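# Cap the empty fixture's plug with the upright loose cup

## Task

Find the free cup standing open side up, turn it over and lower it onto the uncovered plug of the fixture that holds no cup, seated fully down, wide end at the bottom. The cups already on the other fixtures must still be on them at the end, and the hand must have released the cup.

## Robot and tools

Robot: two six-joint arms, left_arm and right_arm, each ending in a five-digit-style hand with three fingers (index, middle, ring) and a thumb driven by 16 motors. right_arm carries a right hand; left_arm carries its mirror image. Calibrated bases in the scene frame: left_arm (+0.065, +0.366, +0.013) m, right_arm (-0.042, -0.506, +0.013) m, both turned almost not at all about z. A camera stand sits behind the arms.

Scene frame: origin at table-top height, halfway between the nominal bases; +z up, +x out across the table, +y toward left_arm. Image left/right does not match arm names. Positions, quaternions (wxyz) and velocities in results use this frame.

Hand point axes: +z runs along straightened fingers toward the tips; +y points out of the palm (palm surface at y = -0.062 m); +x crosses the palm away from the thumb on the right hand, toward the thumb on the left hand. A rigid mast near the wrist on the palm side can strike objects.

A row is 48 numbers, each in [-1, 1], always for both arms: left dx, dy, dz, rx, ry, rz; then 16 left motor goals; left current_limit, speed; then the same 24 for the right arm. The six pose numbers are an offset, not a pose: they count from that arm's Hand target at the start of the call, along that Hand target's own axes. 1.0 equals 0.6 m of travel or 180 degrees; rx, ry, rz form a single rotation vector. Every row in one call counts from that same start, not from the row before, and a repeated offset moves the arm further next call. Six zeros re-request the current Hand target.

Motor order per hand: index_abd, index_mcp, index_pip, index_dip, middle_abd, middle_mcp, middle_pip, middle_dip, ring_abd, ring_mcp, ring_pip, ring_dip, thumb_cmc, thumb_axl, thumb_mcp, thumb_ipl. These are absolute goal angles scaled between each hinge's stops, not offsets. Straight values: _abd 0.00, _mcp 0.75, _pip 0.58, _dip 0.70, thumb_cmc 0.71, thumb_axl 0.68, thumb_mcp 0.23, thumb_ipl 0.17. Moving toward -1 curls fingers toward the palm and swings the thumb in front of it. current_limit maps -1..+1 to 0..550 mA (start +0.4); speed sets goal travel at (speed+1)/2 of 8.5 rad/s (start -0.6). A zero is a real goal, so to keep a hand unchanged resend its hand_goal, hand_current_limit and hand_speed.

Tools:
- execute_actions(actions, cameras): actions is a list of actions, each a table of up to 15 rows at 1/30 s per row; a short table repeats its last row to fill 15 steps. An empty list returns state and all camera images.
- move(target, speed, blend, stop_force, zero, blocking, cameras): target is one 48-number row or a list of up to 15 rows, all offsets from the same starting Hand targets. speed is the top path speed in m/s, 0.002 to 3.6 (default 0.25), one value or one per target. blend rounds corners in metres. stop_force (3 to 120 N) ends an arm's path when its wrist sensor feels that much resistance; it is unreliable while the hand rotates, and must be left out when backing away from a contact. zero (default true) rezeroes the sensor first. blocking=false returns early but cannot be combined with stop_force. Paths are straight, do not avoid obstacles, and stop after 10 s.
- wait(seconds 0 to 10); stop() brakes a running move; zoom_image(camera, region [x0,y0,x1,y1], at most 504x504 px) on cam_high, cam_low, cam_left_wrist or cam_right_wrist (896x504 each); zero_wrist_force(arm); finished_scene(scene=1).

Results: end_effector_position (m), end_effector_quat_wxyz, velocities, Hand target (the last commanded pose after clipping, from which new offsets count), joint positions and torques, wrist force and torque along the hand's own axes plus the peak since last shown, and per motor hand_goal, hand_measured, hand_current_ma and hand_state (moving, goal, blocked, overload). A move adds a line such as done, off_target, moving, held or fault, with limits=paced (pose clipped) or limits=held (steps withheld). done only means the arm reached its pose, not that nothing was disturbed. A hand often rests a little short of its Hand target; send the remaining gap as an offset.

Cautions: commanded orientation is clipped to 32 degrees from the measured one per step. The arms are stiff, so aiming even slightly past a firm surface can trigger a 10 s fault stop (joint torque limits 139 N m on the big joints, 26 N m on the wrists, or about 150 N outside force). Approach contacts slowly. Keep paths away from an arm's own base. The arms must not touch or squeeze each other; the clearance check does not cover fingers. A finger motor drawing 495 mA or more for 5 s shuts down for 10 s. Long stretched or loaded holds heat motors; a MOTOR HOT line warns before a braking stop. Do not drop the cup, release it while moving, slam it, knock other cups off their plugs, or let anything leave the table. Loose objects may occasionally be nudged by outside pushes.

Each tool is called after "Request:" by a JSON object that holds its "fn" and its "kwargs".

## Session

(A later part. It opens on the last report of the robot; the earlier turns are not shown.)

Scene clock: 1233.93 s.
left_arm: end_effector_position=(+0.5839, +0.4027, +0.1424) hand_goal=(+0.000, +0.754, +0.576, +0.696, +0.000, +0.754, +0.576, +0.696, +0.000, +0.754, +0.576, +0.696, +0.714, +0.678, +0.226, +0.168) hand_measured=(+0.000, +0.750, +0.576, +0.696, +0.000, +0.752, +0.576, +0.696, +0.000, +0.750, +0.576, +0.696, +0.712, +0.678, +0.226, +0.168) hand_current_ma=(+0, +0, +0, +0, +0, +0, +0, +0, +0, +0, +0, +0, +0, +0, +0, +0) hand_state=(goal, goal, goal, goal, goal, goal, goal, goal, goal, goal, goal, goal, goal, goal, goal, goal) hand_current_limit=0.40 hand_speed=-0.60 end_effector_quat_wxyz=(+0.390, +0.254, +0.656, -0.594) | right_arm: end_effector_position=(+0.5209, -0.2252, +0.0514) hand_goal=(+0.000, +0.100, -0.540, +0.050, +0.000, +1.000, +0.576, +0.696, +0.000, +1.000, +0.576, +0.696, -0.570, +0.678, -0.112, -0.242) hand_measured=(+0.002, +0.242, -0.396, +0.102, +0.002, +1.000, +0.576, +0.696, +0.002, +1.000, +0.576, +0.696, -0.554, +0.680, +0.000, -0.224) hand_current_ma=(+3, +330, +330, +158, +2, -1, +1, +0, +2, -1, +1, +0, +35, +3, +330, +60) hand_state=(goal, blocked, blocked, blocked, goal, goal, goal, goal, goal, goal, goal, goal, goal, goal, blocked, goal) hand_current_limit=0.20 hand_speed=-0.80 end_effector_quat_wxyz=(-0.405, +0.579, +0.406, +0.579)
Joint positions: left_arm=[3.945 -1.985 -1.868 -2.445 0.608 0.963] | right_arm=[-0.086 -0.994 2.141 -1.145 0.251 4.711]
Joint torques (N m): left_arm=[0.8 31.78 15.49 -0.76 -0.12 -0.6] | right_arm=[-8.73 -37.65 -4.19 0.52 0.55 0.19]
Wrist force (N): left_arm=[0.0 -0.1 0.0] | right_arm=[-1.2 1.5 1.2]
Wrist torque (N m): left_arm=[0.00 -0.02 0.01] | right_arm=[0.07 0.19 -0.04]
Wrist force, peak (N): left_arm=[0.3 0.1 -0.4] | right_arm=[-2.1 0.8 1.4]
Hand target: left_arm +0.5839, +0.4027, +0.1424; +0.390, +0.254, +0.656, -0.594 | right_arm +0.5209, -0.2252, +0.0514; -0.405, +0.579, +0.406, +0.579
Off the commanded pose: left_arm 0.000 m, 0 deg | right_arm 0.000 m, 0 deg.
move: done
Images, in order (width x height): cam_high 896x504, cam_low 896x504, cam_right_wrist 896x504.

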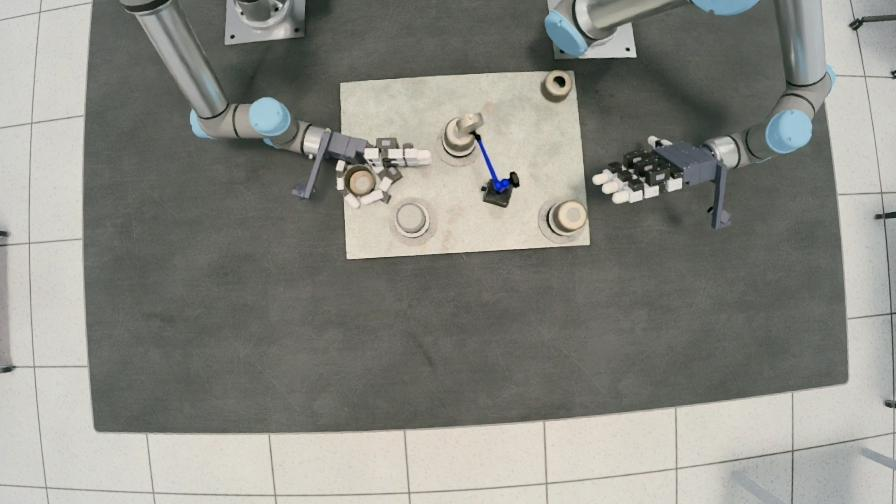

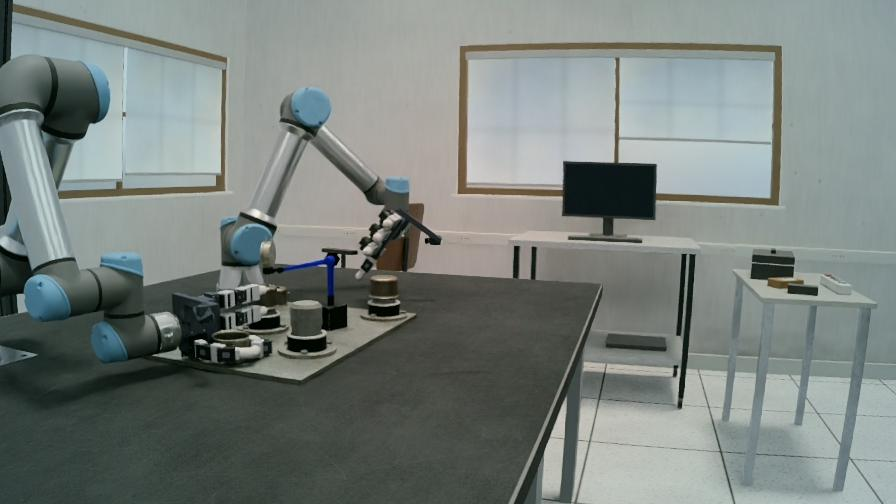

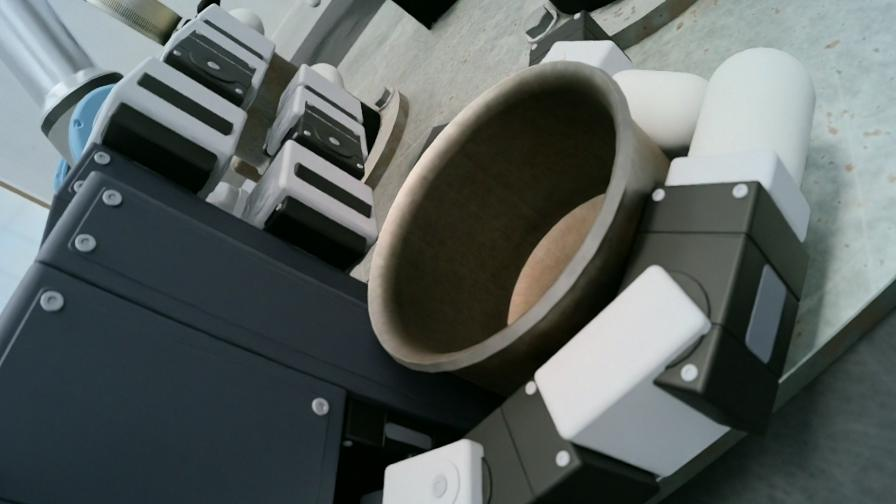

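Request:
{"fn": "move", "kwargs": {"target": [0,0,0,0,0,0, 0,0.754,0.576,0.696,0,0.754,0.576,0.696,0,0.754,0.576,0.696,0.714,0.678,0.226,0.168,0.40,-0.60, 0.05,0,0,0,0,0, 0,0.100,-0.540,0.050,0,1,0.576,0.696,0,1,0.576,0.696,-0.571,0.678,-0.112,-0.243,0.3,-0.80], "speed": 0.04, "cameras": ["cam_high","cam_low","cam_right_wrist"]}}

Request:
{"fn": "zoom_image", "kwargs": {"camera": "cam_low", "region": [150, 260, 290, 370]}}

Scene clock: 1245.83 s.
left_arm: end_effector_position=(+0.5839, +0.4027, +0.1424) hand_goal=(+0.000, +0.754, +0.576, +0.696, +0.000, +0.754, +0.576, +0.696, +0.000, +0.754, +0.576, +0.696, +0.714, +0.678, +0.226, +0.168) hand_measured=(+0.000, +0.750, +0.576, +0.696, +0.000, +0.752, +0.576, +0.696, +0.000, +0.750, +0.576, +0.696, +0.712, +0.678, +0.226, +0.168) hand_current_ma=(+0, +0, +0, +0, +0, +0, +0, +0, +0, +0, +0, +0, +0, +0, +0, +0) hand_state=(goal, goal, goal, goal, goal, goal, goal, goal, goal, goal, goal, goal, goal, goal, goal, goal) hand_current_limit=0.40 hand_speed=-0.60 end_effector_quat_wxyz=(+0.390, +0.254, +0.656, -0.594) | right_arm: end_effector_position=(+0.5209, -0.2252, +0.0815) hand_goal=(+0.000, +0.100, -0.540, +0.050, +0.000, +1.000, +0.576, +0.696, +0.000, +1.000, +0.576, +0.696, -0.570, +0.678, -0.112, -0.242) hand_measured=(+0.004, +0.240, -0.398, +0.098, +0.002, +1.000, +0.576, +0.696, +0.002, +1.000, +0.576, +0.696, -0.554, +0.680, -0.012, -0.224) hand_current_ma=(+5, +357, +357, +142, +2, -1, +1, +0, +2, -1, +1, +0, +37, +4, +358, +60) hand_state=(goal, blocked, blocked, blocked, goal, goal, goal, goal, goal, goal, goal, goal, goal, goal, blocked, goal) hand_current_limit=0.30 hand_speed=-0.80 end_effector_quat_wxyz=(-0.405, +0.579, +0.406, +0.579)
Joint positions: left_arm=[3.945 -1.985 -1.868 -2.445 0.608 0.963] | right_arm=[-0.086 -1.069 2.138 -1.067 0.251 4.711]
Joint torques (N m): left_arm=[0.33 31.92 15.76 -0.69 -0.28 -0.7] | right_arm=[3.78 -25.9 -20.35 -1.86 0.83 -1.6]
Wrist force (N): left_arm=[0.1 -0.2 -0.2] | right_arm=[-3.2 1.0 0.9]
Wrist torque (N m): left_arm=[0.00 -0.02 0.02] | right_arm=[0.08 0.23 0.09]
Wrist force, peak (N): left_arm=[0.3 0.1 -0.4] | right_arm=[-3.9 0.6 0.9]
Hand target: left_arm +0.5839, +0.4027, +0.1424; +0.390, +0.254, +0.656, -0.594 | right_arm +0.5209, -0.2252, +0.0814; -0.405, +0.579, +0.406, +0.579
Off the commanded pose: left_arm 0.000 m, 0 deg | right_arm 0.000 m, 0 deg.
move: done
Images, in order (width x height): cam_high 896x504, cam_low 896x504, cam_right_wrist 896x504.

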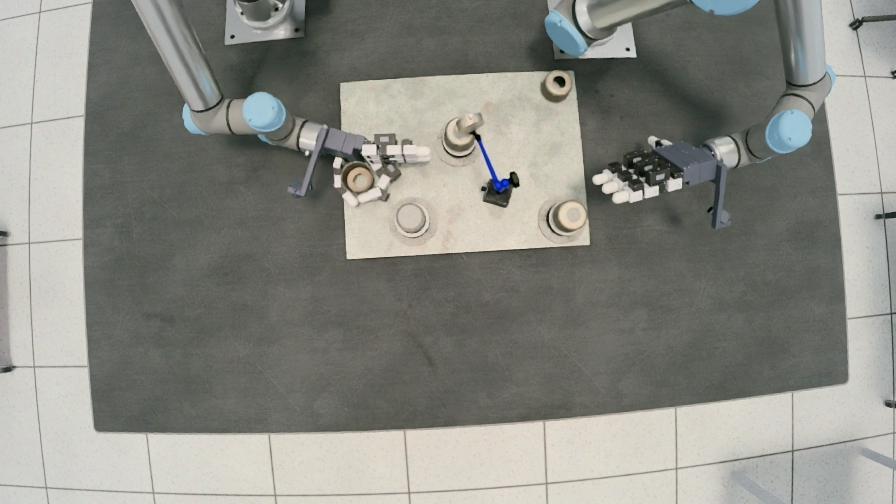

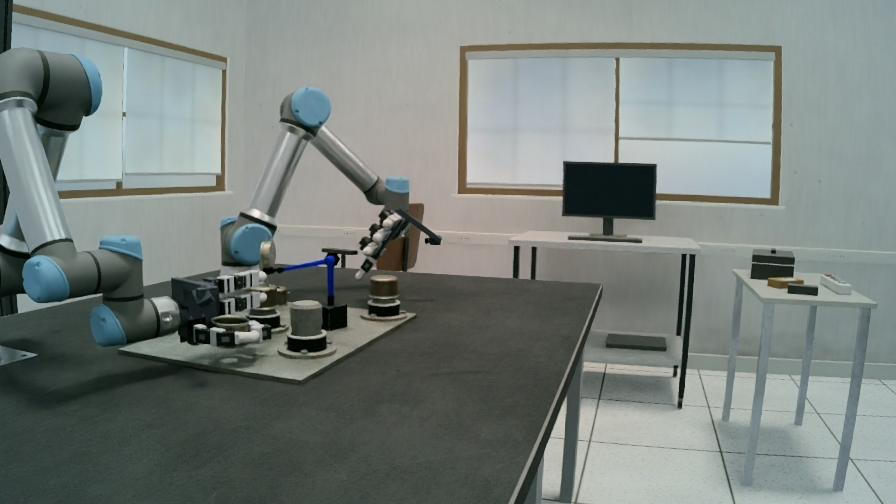

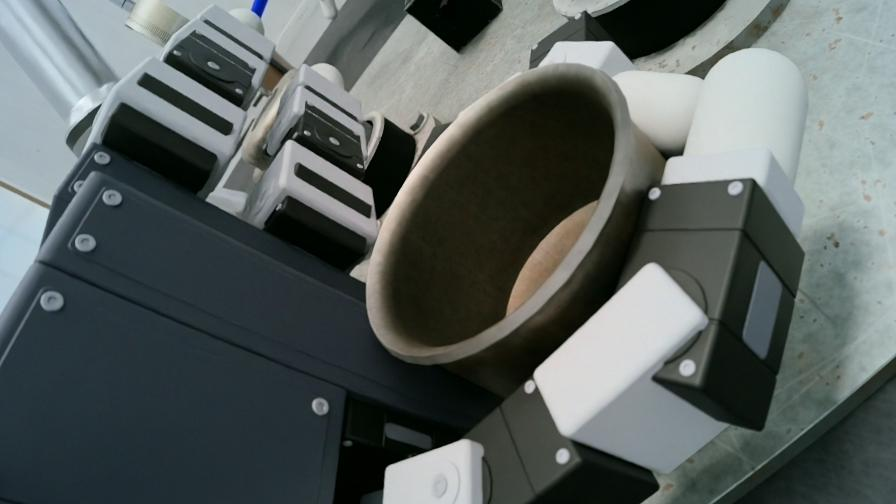

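Scaled by 3.600 from the camera's 896x504 image, which has a finer 1280x720 frame.

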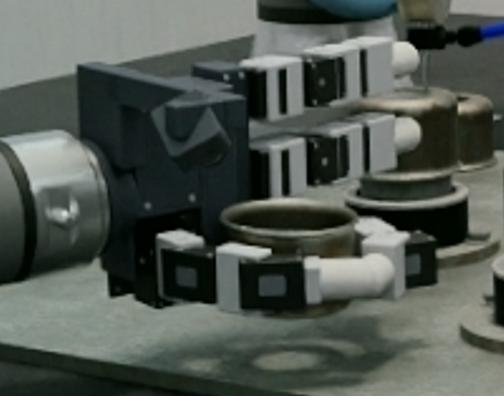

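Request:
{"fn": "move", "kwargs": {"target": [[0,0,0,0,0,0, 0,0.754,0.576,0.696,0,0.754,0.576,0.696,0,0.754,0.576,0.696,0.714,0.678,0.226,0.168,0.40,-0.60, 0.2,0,0,0,0,0, 0,0.100,-0.540,0.050,0,1,0.576,0.696,0,1,0.576,0.696,-0.571,0.678,-0.112,-0.243,0.3,-0.80],[0,0,0,0,0,0, 0,0.754,0.576,0.696,0,0.754,0.576,0.696,0,0.754,0.576,0.696,0.714,0.678,0.226,0.168,0.40,-0.60, 0.4333,0.0284,-0.034,-0.1944,0,0, 0,0.100,-0.540,0.050,0,1,0.576,0.696,0,1,0.576,0.696,-0.571,0.678,-0.112,-0.243,0.3,-0.80]], "speed": 0.15, "blend": [0.04,0], "cameras": ["cam_high","cam_low","cam_right_wrist"]}}

Scene clock: 1287.13 s.
left_arm: end_effector_position=(+0.5839, +0.4027, +0.1424) hand_goal=(+0.000, +0.754, +0.576, +0.696, +0.000, +0.754, +0.576, +0.696, +0.000, +0.754, +0.576, +0.696, +0.714, +0.678, +0.226, +0.168) hand_measured=(+0.000, +0.750, +0.576, +0.696, +0.000, +0.752, +0.576, +0.696, +0.000, +0.750, +0.576, +0.696, +0.712, +0.678, +0.226, +0.168) hand_current_ma=(+0, +0, +0, +0, +0, +0, +0, +0, +0, +0, +0, +0, +0, +0, +0, +0) hand_state=(goal, goal, goal, goal, goal, goal, goal, goal, goal, goal, goal, goal, goal, goal, goal, goal) hand_current_limit=0.40 hand_speed=-0.60 end_effector_quat_wxyz=(+0.390, +0.254, +0.656, -0.594) | right_arm: end_effector_position=(+0.5299, -0.2500, +0.3415) hand_goal=(+0.000, +0.100, -0.540, +0.050, +0.000, +1.000, +0.576, +0.696, +0.000, +1.000, +0.576, +0.696, -0.570, +0.678, -0.112, -0.242) hand_measured=(+0.004, +0.240, -0.398, +0.098, +0.002, +1.000, +0.576, +0.696, +0.002, +1.000, +0.576, +0.696, -0.554, +0.680, -0.012, -0.224) hand_current_ma=(+5, +358, +357, +142, +2, -1, +1, +0, +2, -1, +1, +0, +37, +4, +358, +60) hand_state=(goal, blocked, blocked, blocked, goal, goal, goal, goal, goal, goal, goal, goal, goal, goal, blocked, goal) hand_current_limit=0.30 hand_speed=-0.80 end_effector_quat_wxyz=(-0.213, +0.674, +0.213, +0.674)
Joint positions: left_arm=[3.945 -1.985 -1.868 -2.445 0.608 0.963] | right_arm=[0.185 -1.581 1.936 -0.355 1.132 4.712]
Joint torques (N m): left_arm=[0.44 31.53 16.04 -0.65 -0.27 -0.79] | right_arm=[-4.65 -16.71 -19.75 -1.77 1.22 -1.24]
Wrist force (N): left_arm=[0.3 0.1 -0.1] | right_arm=[-3.0 0.9 1.1]
Wrist torque (N m): left_arm=[0.02 -0.05 0.03] | right_arm=[0.06 0.18 0.10]
Wrist force, peak (N): left_arm=[0.5 -0.3 -0.1] | right_arm=[-5.0 0.7 0.8]
Hand target: left_arm +0.5839, +0.4027, +0.1424; +0.390, +0.254, +0.656, -0.594 | right_arm +0.5299, -0.2501, +0.3414; -0.213, +0.674, +0.213, +0.674
Off the commanded pose: left_arm 0.000 m, 0 deg | right_arm 0.000 m, 0 deg.
move: done
Images, in order (width x height): cam_high 896x504, cam_low 896x504, cam_right_wrist 896x504.

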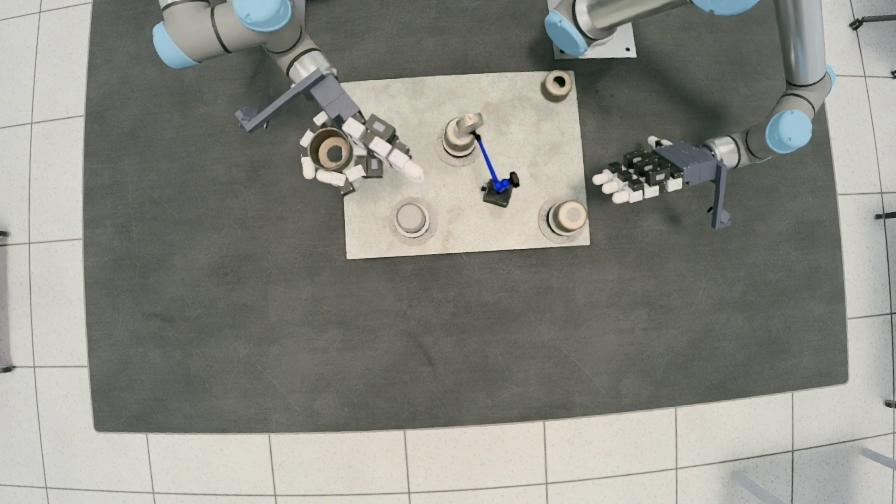

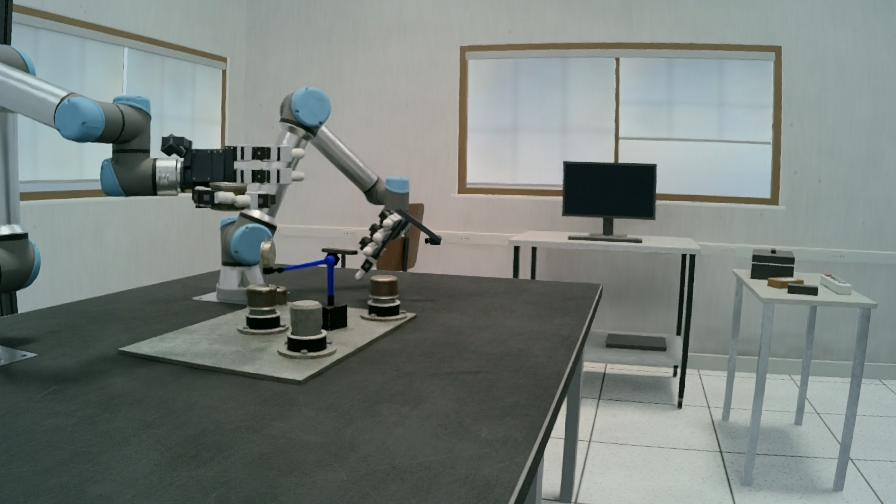

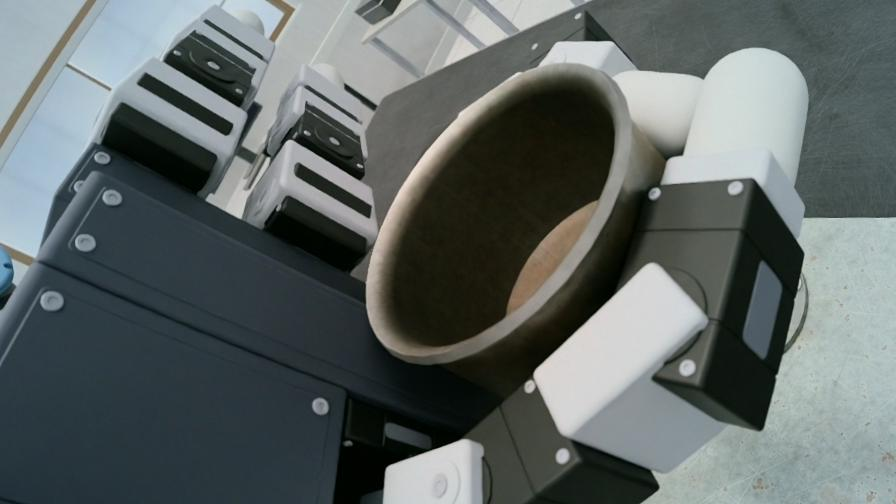

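Request:
{"fn": "move", "kwargs": {"target": [[0,0,0,0,0,0, 0,0.754,0.576,0.696,0,0.754,0.576,0.696,0,0.754,0.576,0.696,0.714,0.678,0.226,0.168,0.40,-0.60, 0,0,0,0,0,-0.5, 0,0.100,-0.540,0.050,0,1,0.576,0.696,0,1,0.576,0.696,-0.571,0.678,-0.112,-0.243,0.3,-0.80],[0,0,0,0,0,0, 0,0.754,0.576,0.696,0,0.754,0.576,0.696,0,0.754,0.576,0.696,0.714,0.678,0.226,0.168,0.40,-0.60, 0,0,0,0,0,-1.0, 0,0.100,-0.540,0.050,0,1,0.576,0.696,0,1,0.576,0.696,-0.571,0.678,-0.112,-0.243,0.3,-0.80]], "speed": 0.3, "cameras": ["cam_high","cam_low","cam_right_wrist"]}}

Request:
{"fn": "zoom_image", "kwargs": {"camera": "cam_low", "region": [60, 110, 360, 380]}}

Request:
{"fn": "zoom_image", "kwargs": {"camera": "cam_high", "region": [280, 50, 480, 250]}}

Scene clock: 1316.30 s.
left_arm: end_effector_position=(+0.5839, +0.4027, +0.1424) hand_goal=(+0.000, +0.754, +0.576, +0.696, +0.000, +0.754, +0.576, +0.696, +0.000, +0.754, +0.576, +0.696, +0.714, +0.678, +0.226, +0.168) hand_measured=(+0.000, +0.750, +0.576, +0.696, +0.000, +0.752, +0.576, +0.696, +0.000, +0.750, +0.576, +0.696, +0.712, +0.678, +0.226, +0.168) hand_current_ma=(+0, +0, +0, +0, +0, +0, +0, +0, +0, +0, +0, +0, +0, +0, +0, +0) hand_state=(goal, goal, goal, goal, goal, goal, goal, goal, goal, goal, goal, goal, goal, goal, goal, goal) hand_current_limit=0.40 hand_speed=-0.60 end_effector_quat_wxyz=(+0.390, +0.254, +0.656, -0.594) | right_arm: end_effector_position=(+0.5300, -0.2502, +0.3415) hand_goal=(+0.000, +0.100, -0.540, +0.050, +0.000, +1.000, +0.576, +0.696, +0.000, +1.000, +0.576, +0.696, -0.570, +0.678, -0.112, -0.242) hand_measured=(+0.000, +0.240, -0.398, +0.098, -0.002, +1.000, +0.576, +0.696, -0.002, +1.000, +0.576, +0.696, -0.584, +0.682, -0.024, -0.224) hand_current_ma=(+0, +357, +358, +140, -1, +0, +1, +0, -1, +0, +1, +0, -28, +8, +357, +60) hand_state=(goal, blocked, blocked, blocked, goal, goal, goal, goal, goal, goal, goal, goal, goal, goal, blocked, goal) hand_current_limit=0.30 hand_speed=-0.80 end_effector_quat_wxyz=(+0.674, -0.213, +0.674, +0.213)
Joint positions: left_arm=[3.945 -1.985 -1.868 -2.445 0.608 0.963] | right_arm=[-0.173 -1.418 1.885 -0.467 0.774 1.57]
Joint torques (N m): left_arm=[0.86 31.12 16.65 -0.55 -0.5 -0.96] | right_arm=[8.95 -20.65 -14.63 -2.19 1.59 -1.04]
Wrist force (N): left_arm=[0.0 -0.2 -0.2] | right_arm=[1.8 0.4 0.6]
Wrist torque (N m): left_arm=[0.00 -0.02 0.01] | right_arm=[0.12 -0.18 -0.17]
Wrist force, peak (N): left_arm=[0.5 0.3 -0.2] | right_arm=[-3.3 1.0 1.1]
Hand target: left_arm +0.5839, +0.4027, +0.1424; +0.390, +0.254, +0.656, -0.594 | right_arm +0.5299, -0.2501, +0.3414; +0.674, -0.213, +0.674, +0.213
Off the commanded pose: left_arm 0.000 m, 0 deg | right_arm 0.000 m, 0 deg.
move: done
Images, in order (width x height): cam_high 896x504, cam_low 896x504, cam_right_wrist 896x504.

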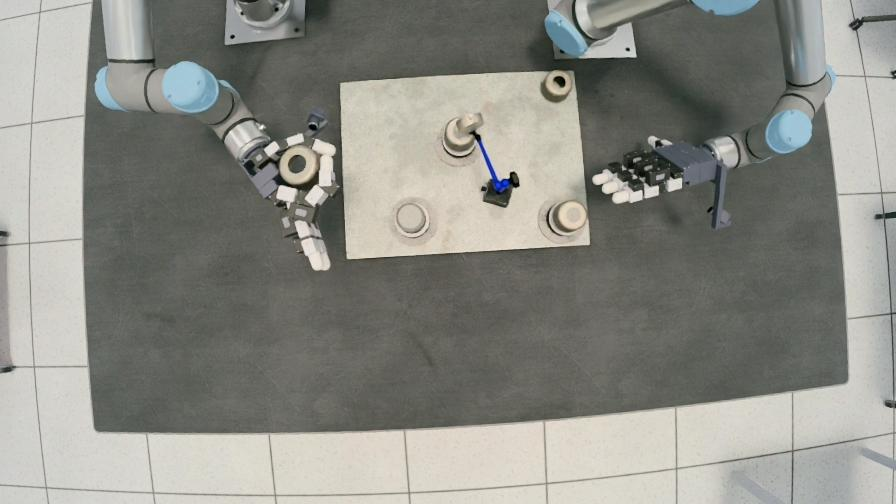

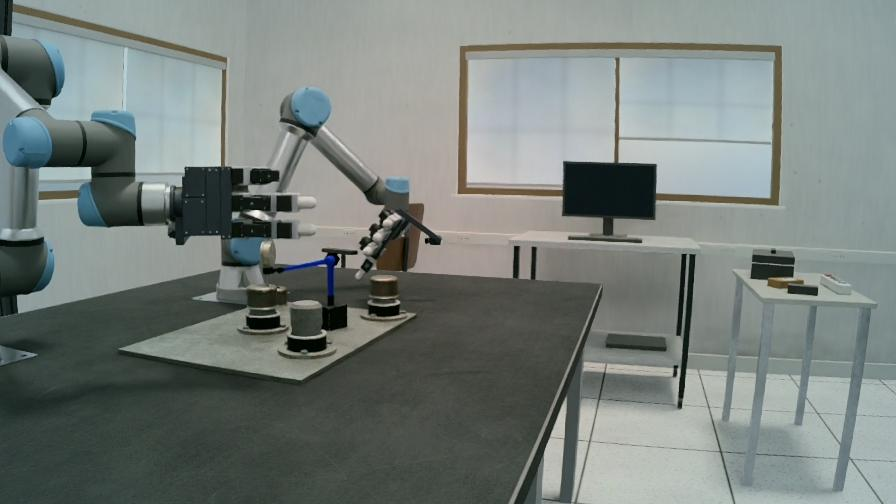

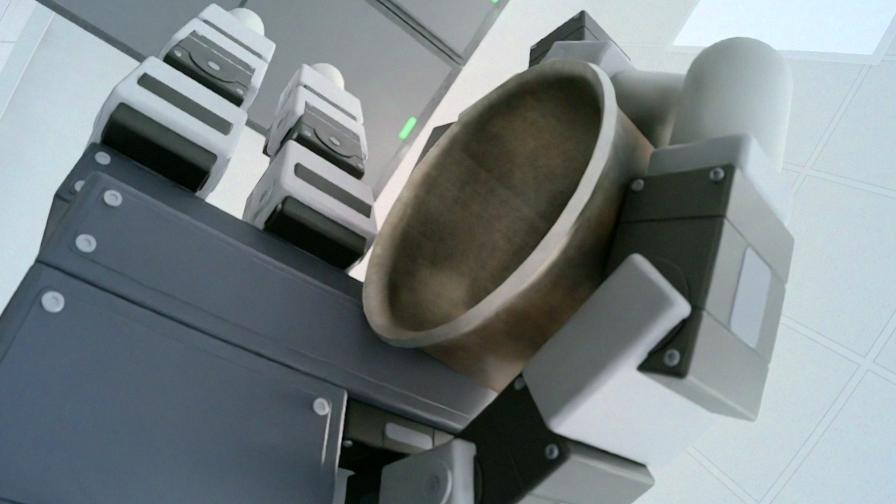

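Scaled by 1.680 from the camera's 896x504 image, which has a finer 1280x720 frame.

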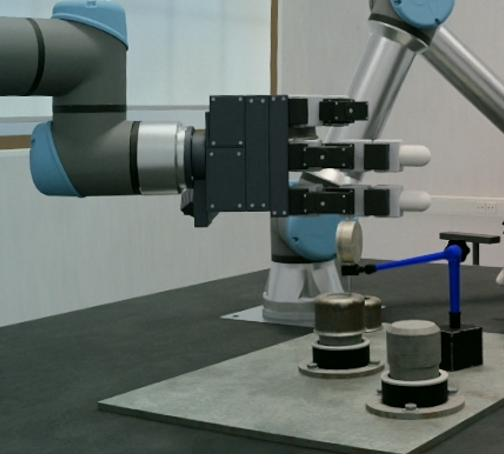

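Scaled by 2.520 from the camera's 896x504 image, which has a finer 1280x720 frame.

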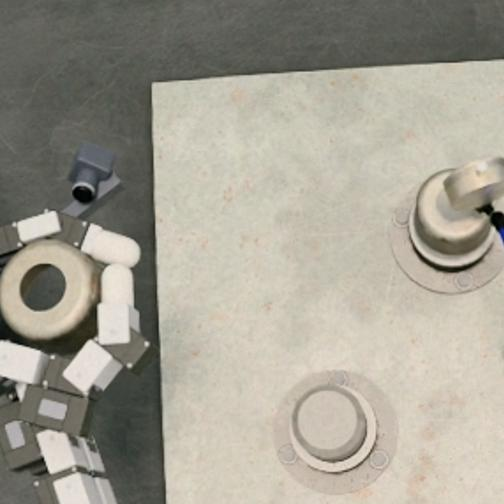

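Request:
{"fn": "zoom_image", "kwargs": {"camera": "cam_high", "region": [380, 185, 450, 250]}}

Request:
{"fn": "zoom_image", "kwargs": {"camera": "cam_high", "region": [265, 125, 350, 205]}}

Request:
{"fn": "zoom_image", "kwargs": {"camera": "cam_low", "region": [260, 285, 350, 370]}}

Request:
{"fn": "zoom_image", "kwargs": {"camera": "cam_right_wrist", "region": [320, 30, 820, 504]}}

Scaled by 7.200 from the camera's 896x504 image, which has a finer 1280x720 frame.

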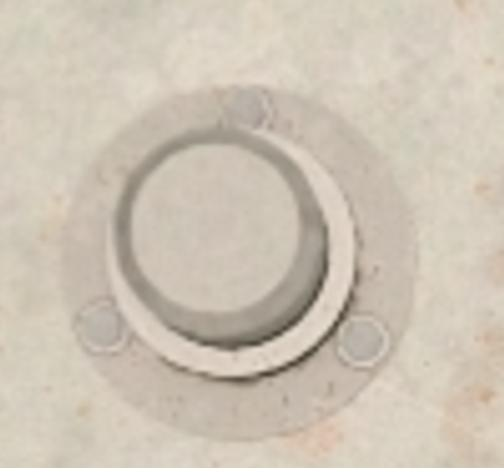

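Scaled by 5.929 from the camera's 896x504 image, which has a finer 1280x720 frame.

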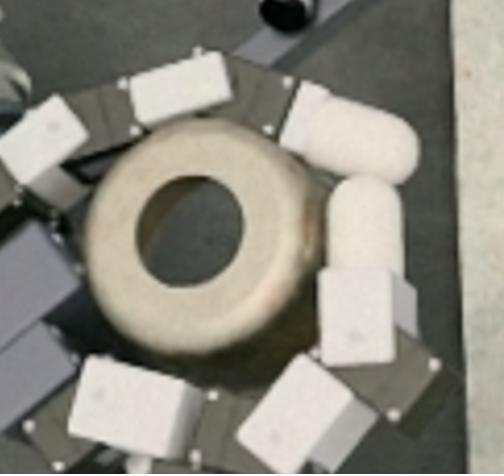

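Scaled by 5.600 from the camera's 896x504 image, which has a finer 1280x720 frame.

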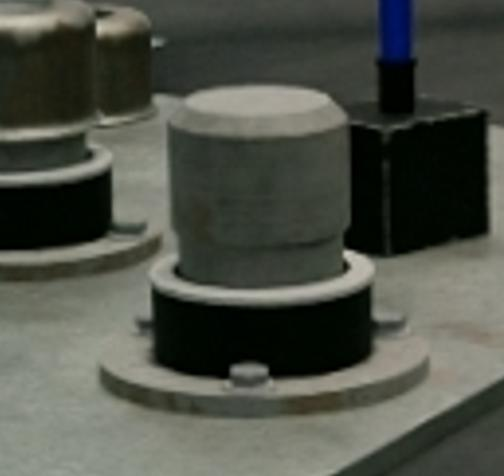

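Scaled by 1.008 from the camera's 896x504 image, which has a finer 1280x720 frame.

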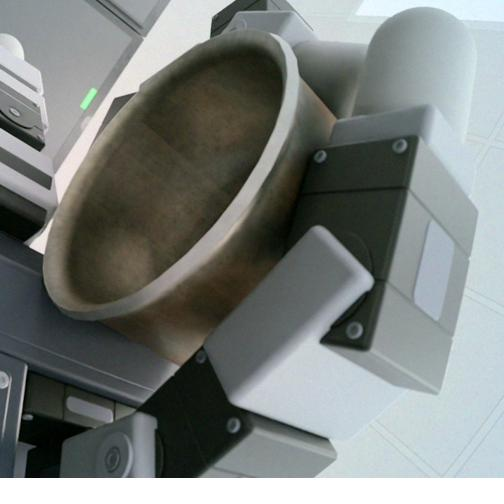

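Request:
{"fn": "move", "kwargs": {"target": [[0,0,0,0,0,0, 0,0.754,0.576,0.696,0,0.754,0.576,0.696,0,0.754,0.576,0.696,0.714,0.678,0.226,0.168,0.40,-0.60, 0.08,0.1527,0.2556,0,0,0, 0,0.100,-0.540,0.050,0,1,0.576,0.696,0,1,0.576,0.696,-0.571,0.678,-0.112,-0.243,0.3,-0.80],[0,0,0,0,0,0, 0,0.754,0.576,0.696,0,0.754,0.576,0.696,0,0.754,0.576,0.696,0.714,0.678,0.226,0.168,0.40,-0.60, 0.2942,0.1527,0.2556,0,0,0, 0,0.100,-0.540,0.050,0,1,0.576,0.696,0,1,0.576,0.696,-0.571,0.678,-0.112,-0.243,0.3,-0.80]], "speed": 0.15, "blend": [0.03,0], "cameras": ["cam_high","cam_low","cam_right_wrist"]}}

Request:
{"fn": "zoom_image", "kwargs": {"camera": "cam_high", "region": [330, 150, 460, 280]}}

Request:
{"fn": "zoom_image", "kwargs": {"camera": "cam_low", "region": [210, 230, 360, 370]}}

Scene clock: 1574.30 s.
left_arm: end_effector_position=(+0.5839, +0.4027, +0.1424) hand_goal=(+0.000, +0.754, +0.576, +0.696, +0.000, +0.754, +0.576, +0.696, +0.000, +0.754, +0.576, +0.696, +0.714, +0.678, +0.226, +0.168) hand_measured=(+0.000, +0.750, +0.576, +0.696, +0.000, +0.752, +0.576, +0.696, +0.000, +0.750, +0.576, +0.696, +0.712, +0.678, +0.226, +0.168) hand_current_ma=(+0, +0, +0, +0, +0, +0, +0, +0, +0, +0, +0, +0, +0, +0, +0, +0) hand_state=(goal, goal, goal, goal, goal, goal, goal, goal, goal, goal, goal, goal, goal, goal, goal, goal) hand_current_limit=0.40 hand_speed=-0.60 end_effector_quat_wxyz=(+0.390, +0.254, +0.656, -0.594) | right_arm: end_effector_position=(+0.6030, -0.0872, +0.1648) hand_goal=(+0.000, +0.100, -0.540, +0.050, +0.000, +1.000, +0.576, +0.696, +0.000, +1.000, +0.576, +0.696, -0.570, +0.678, -0.112, -0.242) hand_measured=(+0.000, +0.240, -0.398, +0.098, -0.002, +1.000, +0.576, +0.696, -0.002, +1.000, +0.576, +0.696, -0.584, +0.682, -0.024, -0.224) hand_current_ma=(+0, +357, +358, +140, -2, +0, +1, +0, -2, +0, +1, +0, -30, +8, +358, +60) hand_state=(goal, blocked, blocked, blocked, goal, goal, goal, goal, goal, goal, goal, goal, goal, goal, blocked, goal) hand_current_limit=0.30 hand_speed=-0.80 end_effector_quat_wxyz=(+0.674, -0.213, +0.675, +0.212)
Joint positions: left_arm=[3.945 -1.985 -1.868 -2.445 0.608 0.963] | right_arm=[0.174 -0.932 1.706 -0.774 1.121 1.57]
Joint torques (N m): left_arm=[0.7 31.3 16.24 -0.51 -0.42 -0.98] | right_arm=[8.48 -45.57 -27.91 -2.64 1.43 1.88]
Wrist force (N): left_arm=[0.1 0.1 -0.2] | right_arm=[1.8 0.4 0.5]
Wrist torque (N m): left_arm=[0.03 -0.03 0.02] | right_arm=[0.11 -0.18 -0.16]
Wrist force, peak (N): left_arm=[0.5 0.1 -0.4] | right_arm=[3.7 0.4 0.6]
Hand target: left_arm +0.5839, +0.4027, +0.1424; +0.390, +0.254, +0.656, -0.594 | right_arm +0.6030, -0.0872, +0.1648; +0.674, -0.213, +0.674, +0.213
Off the commanded pose: left_arm 0.000 m, 0 deg | right_arm 0.000 m, 0 deg.
move: done
Images, in order (width x height): cam_high 896x504, cam_low 896x504, cam_right_wrist 896x504.

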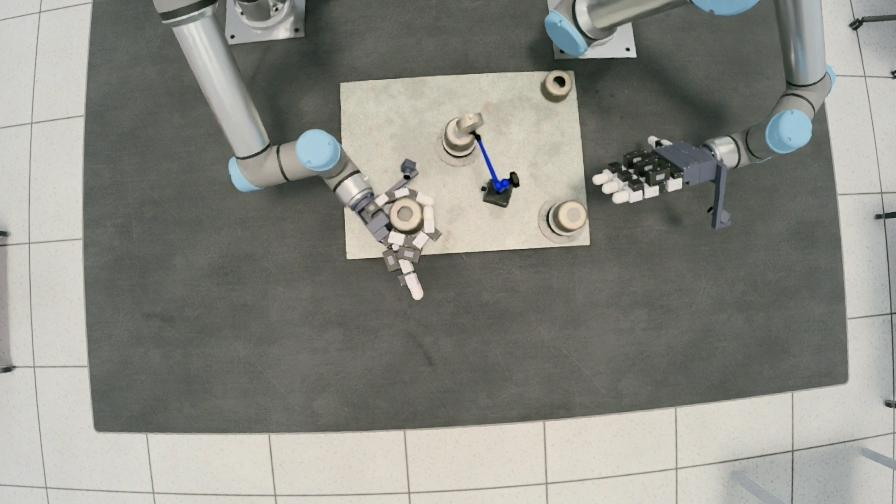

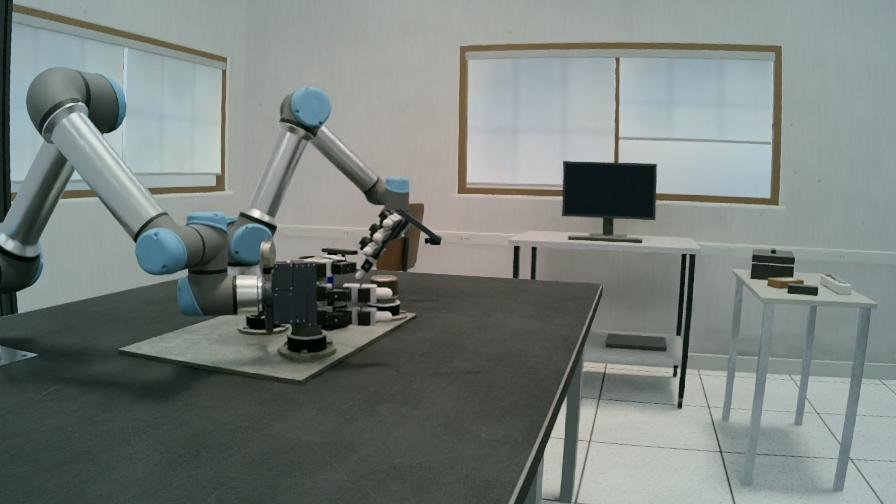

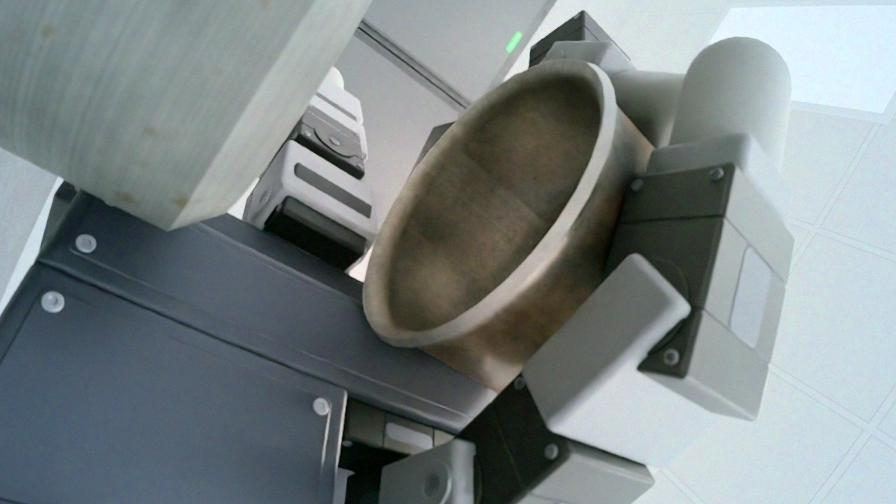

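Scaled by 3.877 from the camera's 896x504 image, which has a finer 1280x720 frame.

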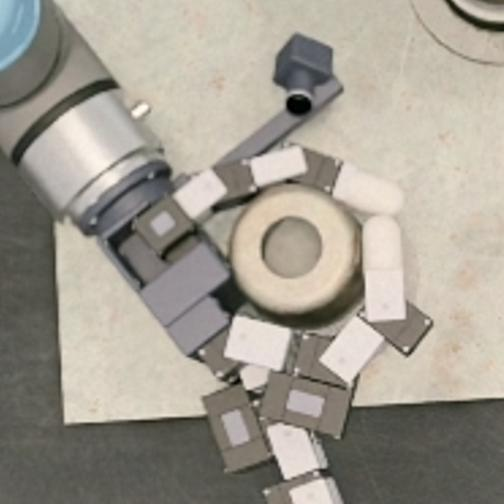

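Scaled by 3.360 from the camera's 896x504 image, which has a finer 1280x720 frame.

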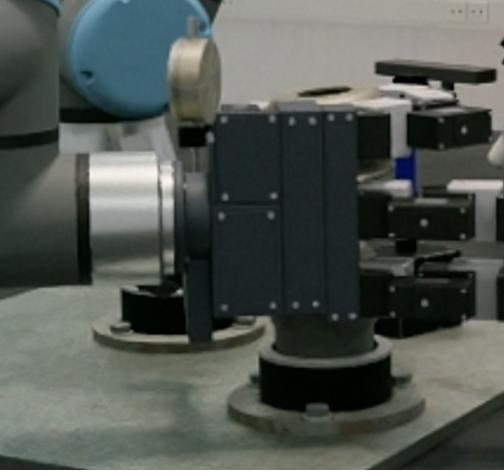

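Request:
{"fn": "move", "kwargs": {"target": [0,0,0,0,0,0, 0,0.754,0.576,0.696,0,0.754,0.576,0.696,0,0.754,0.576,0.696,0.714,0.678,0.226,0.168,0.40,-0.60, 0.0413,0.0057,-0.003,0,0,-0.0278, 0,0.100,-0.540,0.050,0,1,0.576,0.696,0,1,0.576,0.696,-0.571,0.678,-0.112,-0.243,0.3,-0.80], "speed": 0.06, "cameras": ["cam_high","cam_low","cam_right_wrist"]}}

Request:
{"fn": "zoom_image", "kwargs": {"camera": "cam_high", "region": [370, 170, 460, 260]}}

Request:
{"fn": "zoom_image", "kwargs": {"camera": "cam_low", "region": [240, 240, 350, 370]}}

Request:
{"fn": "zoom_image", "kwargs": {"camera": "cam_right_wrist", "region": [0, 0, 504, 504]}}

Scene clock: 1654.80 s.
left_arm: end_effector_position=(+0.5839, +0.4027, +0.1424) hand_goal=(+0.000, +0.754, +0.576, +0.696, +0.000, +0.754, +0.576, +0.696, +0.000, +0.754, +0.576, +0.696, +0.714, +0.678, +0.226, +0.168) hand_measured=(+0.000, +0.750, +0.576, +0.696, +0.000, +0.752, +0.576, +0.696, +0.000, +0.750, +0.576, +0.696, +0.712, +0.678, +0.226, +0.168) hand_current_ma=(+0, +0, +0, +0, +0, +0, +0, +0, +0, +0, +0, +0, +0, +0, +0, +0) hand_state=(goal, goal, goal, goal, goal, goal, goal, goal, goal, goal, goal, goal, goal, goal, goal, goal) hand_current_limit=0.40 hand_speed=-0.60 end_effector_quat_wxyz=(+0.390, +0.254, +0.656, -0.594) | right_arm: end_effector_position=(+0.5995, -0.0854, +0.1399) hand_goal=(+0.000, +0.100, -0.540, +0.050, +0.000, +1.000, +0.576, +0.696, +0.000, +1.000, +0.576, +0.696, -0.570, +0.678, -0.112, -0.242) hand_measured=(+0.000, +0.240, -0.398, +0.098, -0.002, +1.000, +0.576, +0.696, -0.002, +1.000, +0.576, +0.696, -0.584, +0.682, -0.024, -0.224) hand_current_ma=(+0, +357, +357, +140, -2, +0, +1, +0, -2, +0, +1, +0, -30, +8, +357, +60) hand_state=(goal, blocked, blocked, blocked, goal, goal, goal, goal, goal, goal, goal, goal, goal, goal, blocked, goal) hand_current_limit=0.30 hand_speed=-0.80 end_effector_quat_wxyz=(+0.683, -0.242, +0.665, +0.183) end_effector_velocity=(+0.000, +0.000, +0.001) end_effector_angular_velocity=(+0.004, +0.003, -0.001)
Joint positions: left_arm=[3.945 -1.985 -1.868 -2.445 0.608 0.963] | right_arm=[0.175 -0.906 1.719 -0.813 1.123 1.483]
Joint velocities: left_arm=[within noise] | right_arm=[0 -0.002 0 0.003 0.001 0.005]
Joint torques (N m): left_arm=[0.19 31.72 16.42 -0.5 -0.62 -1.19] | right_arm=[7.02 -54.64 -21.6 -0.73 1.33 1.79]
Wrist force (N): left_arm=[0.3 0.0 0.1] | right_arm=[1.7 0.8 0.7]
Wrist torque (N m): left_arm=[0.01 -0.05 0.03] | right_arm=[0.13 -0.18 -0.17]
Wrist force, peak (N): left_arm=[0.5 0.0 -0.4] | right_arm=[2.1 1.0 0.8]
Hand target: left_arm +0.5839, +0.4027, +0.1424; +0.390, +0.254, +0.656, -0.594 | right_arm +0.5995, -0.0854, +0.1400; +0.683, -0.242, +0.665, +0.183
Off the commanded pose: left_arm 0.000 m, 0 deg | right_arm 0.000 m, 0 deg.
move: done
Images, in order (width x height): cam_high 896x504, cam_low 896x504, cam_right_wrist 896x504.

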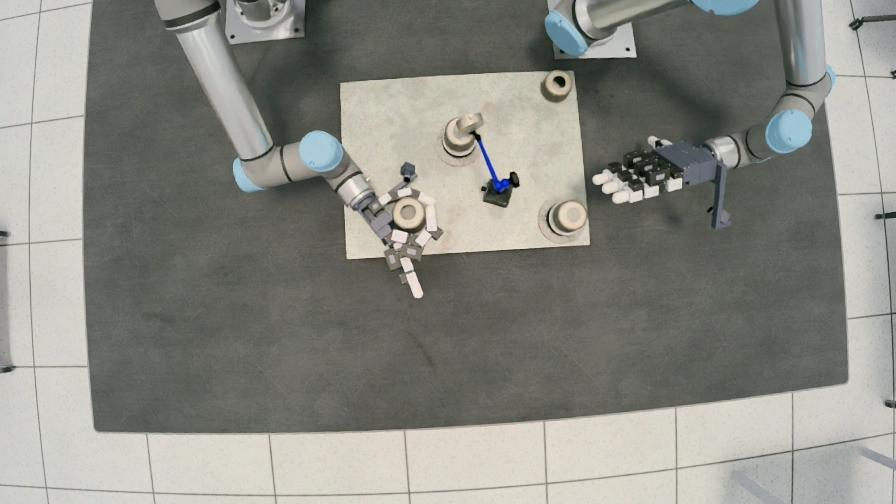

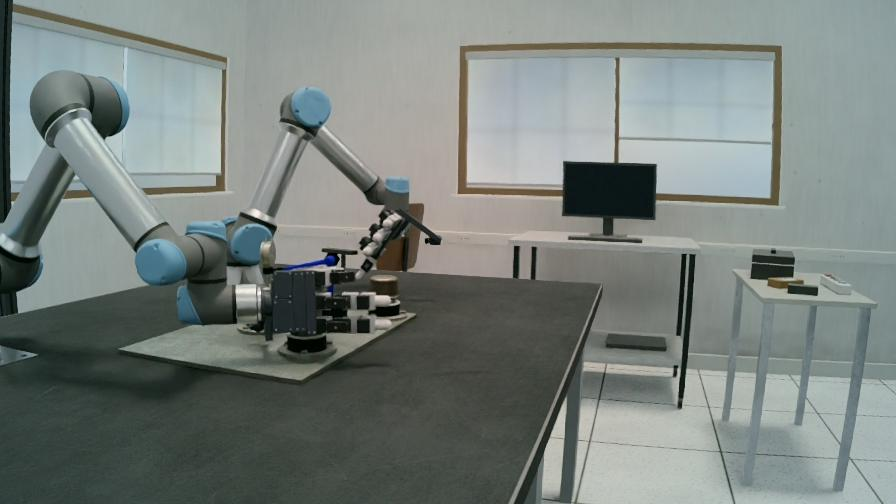

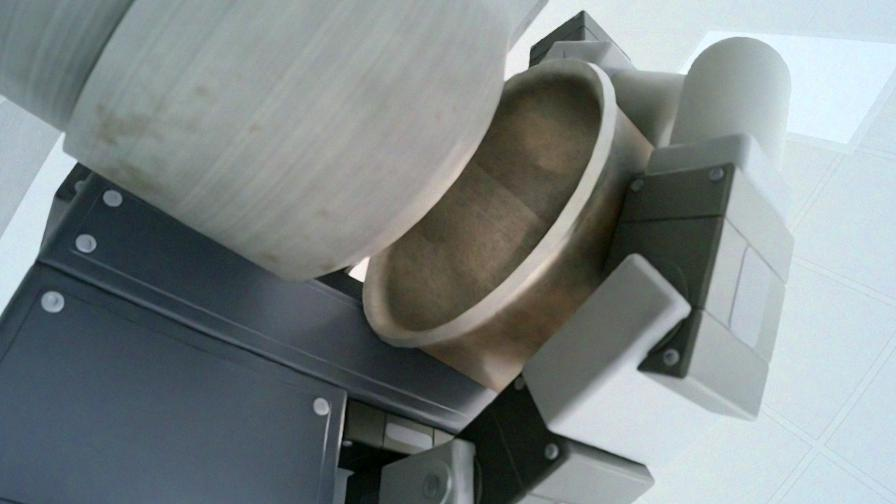

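Scaled by 5.600 from the camera's 896x504 image, which has a finer 1280x720 frame.

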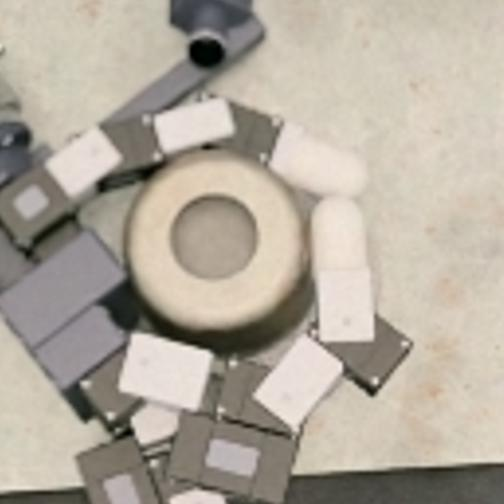

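Scaled by 3.877 from the camera's 896x504 image, which has a finer 1280x720 frame.

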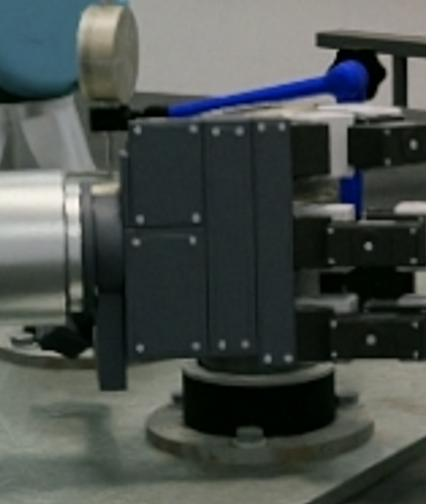

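Scaled by 1.000.

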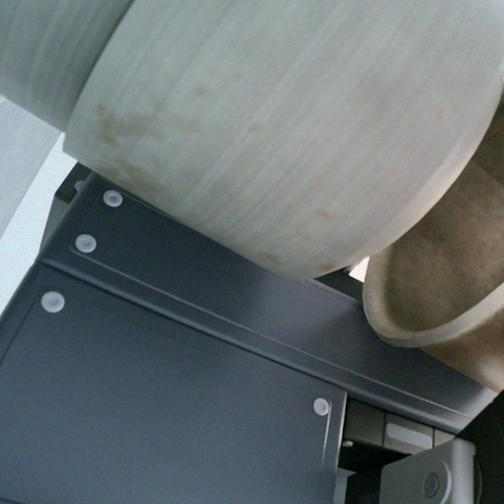

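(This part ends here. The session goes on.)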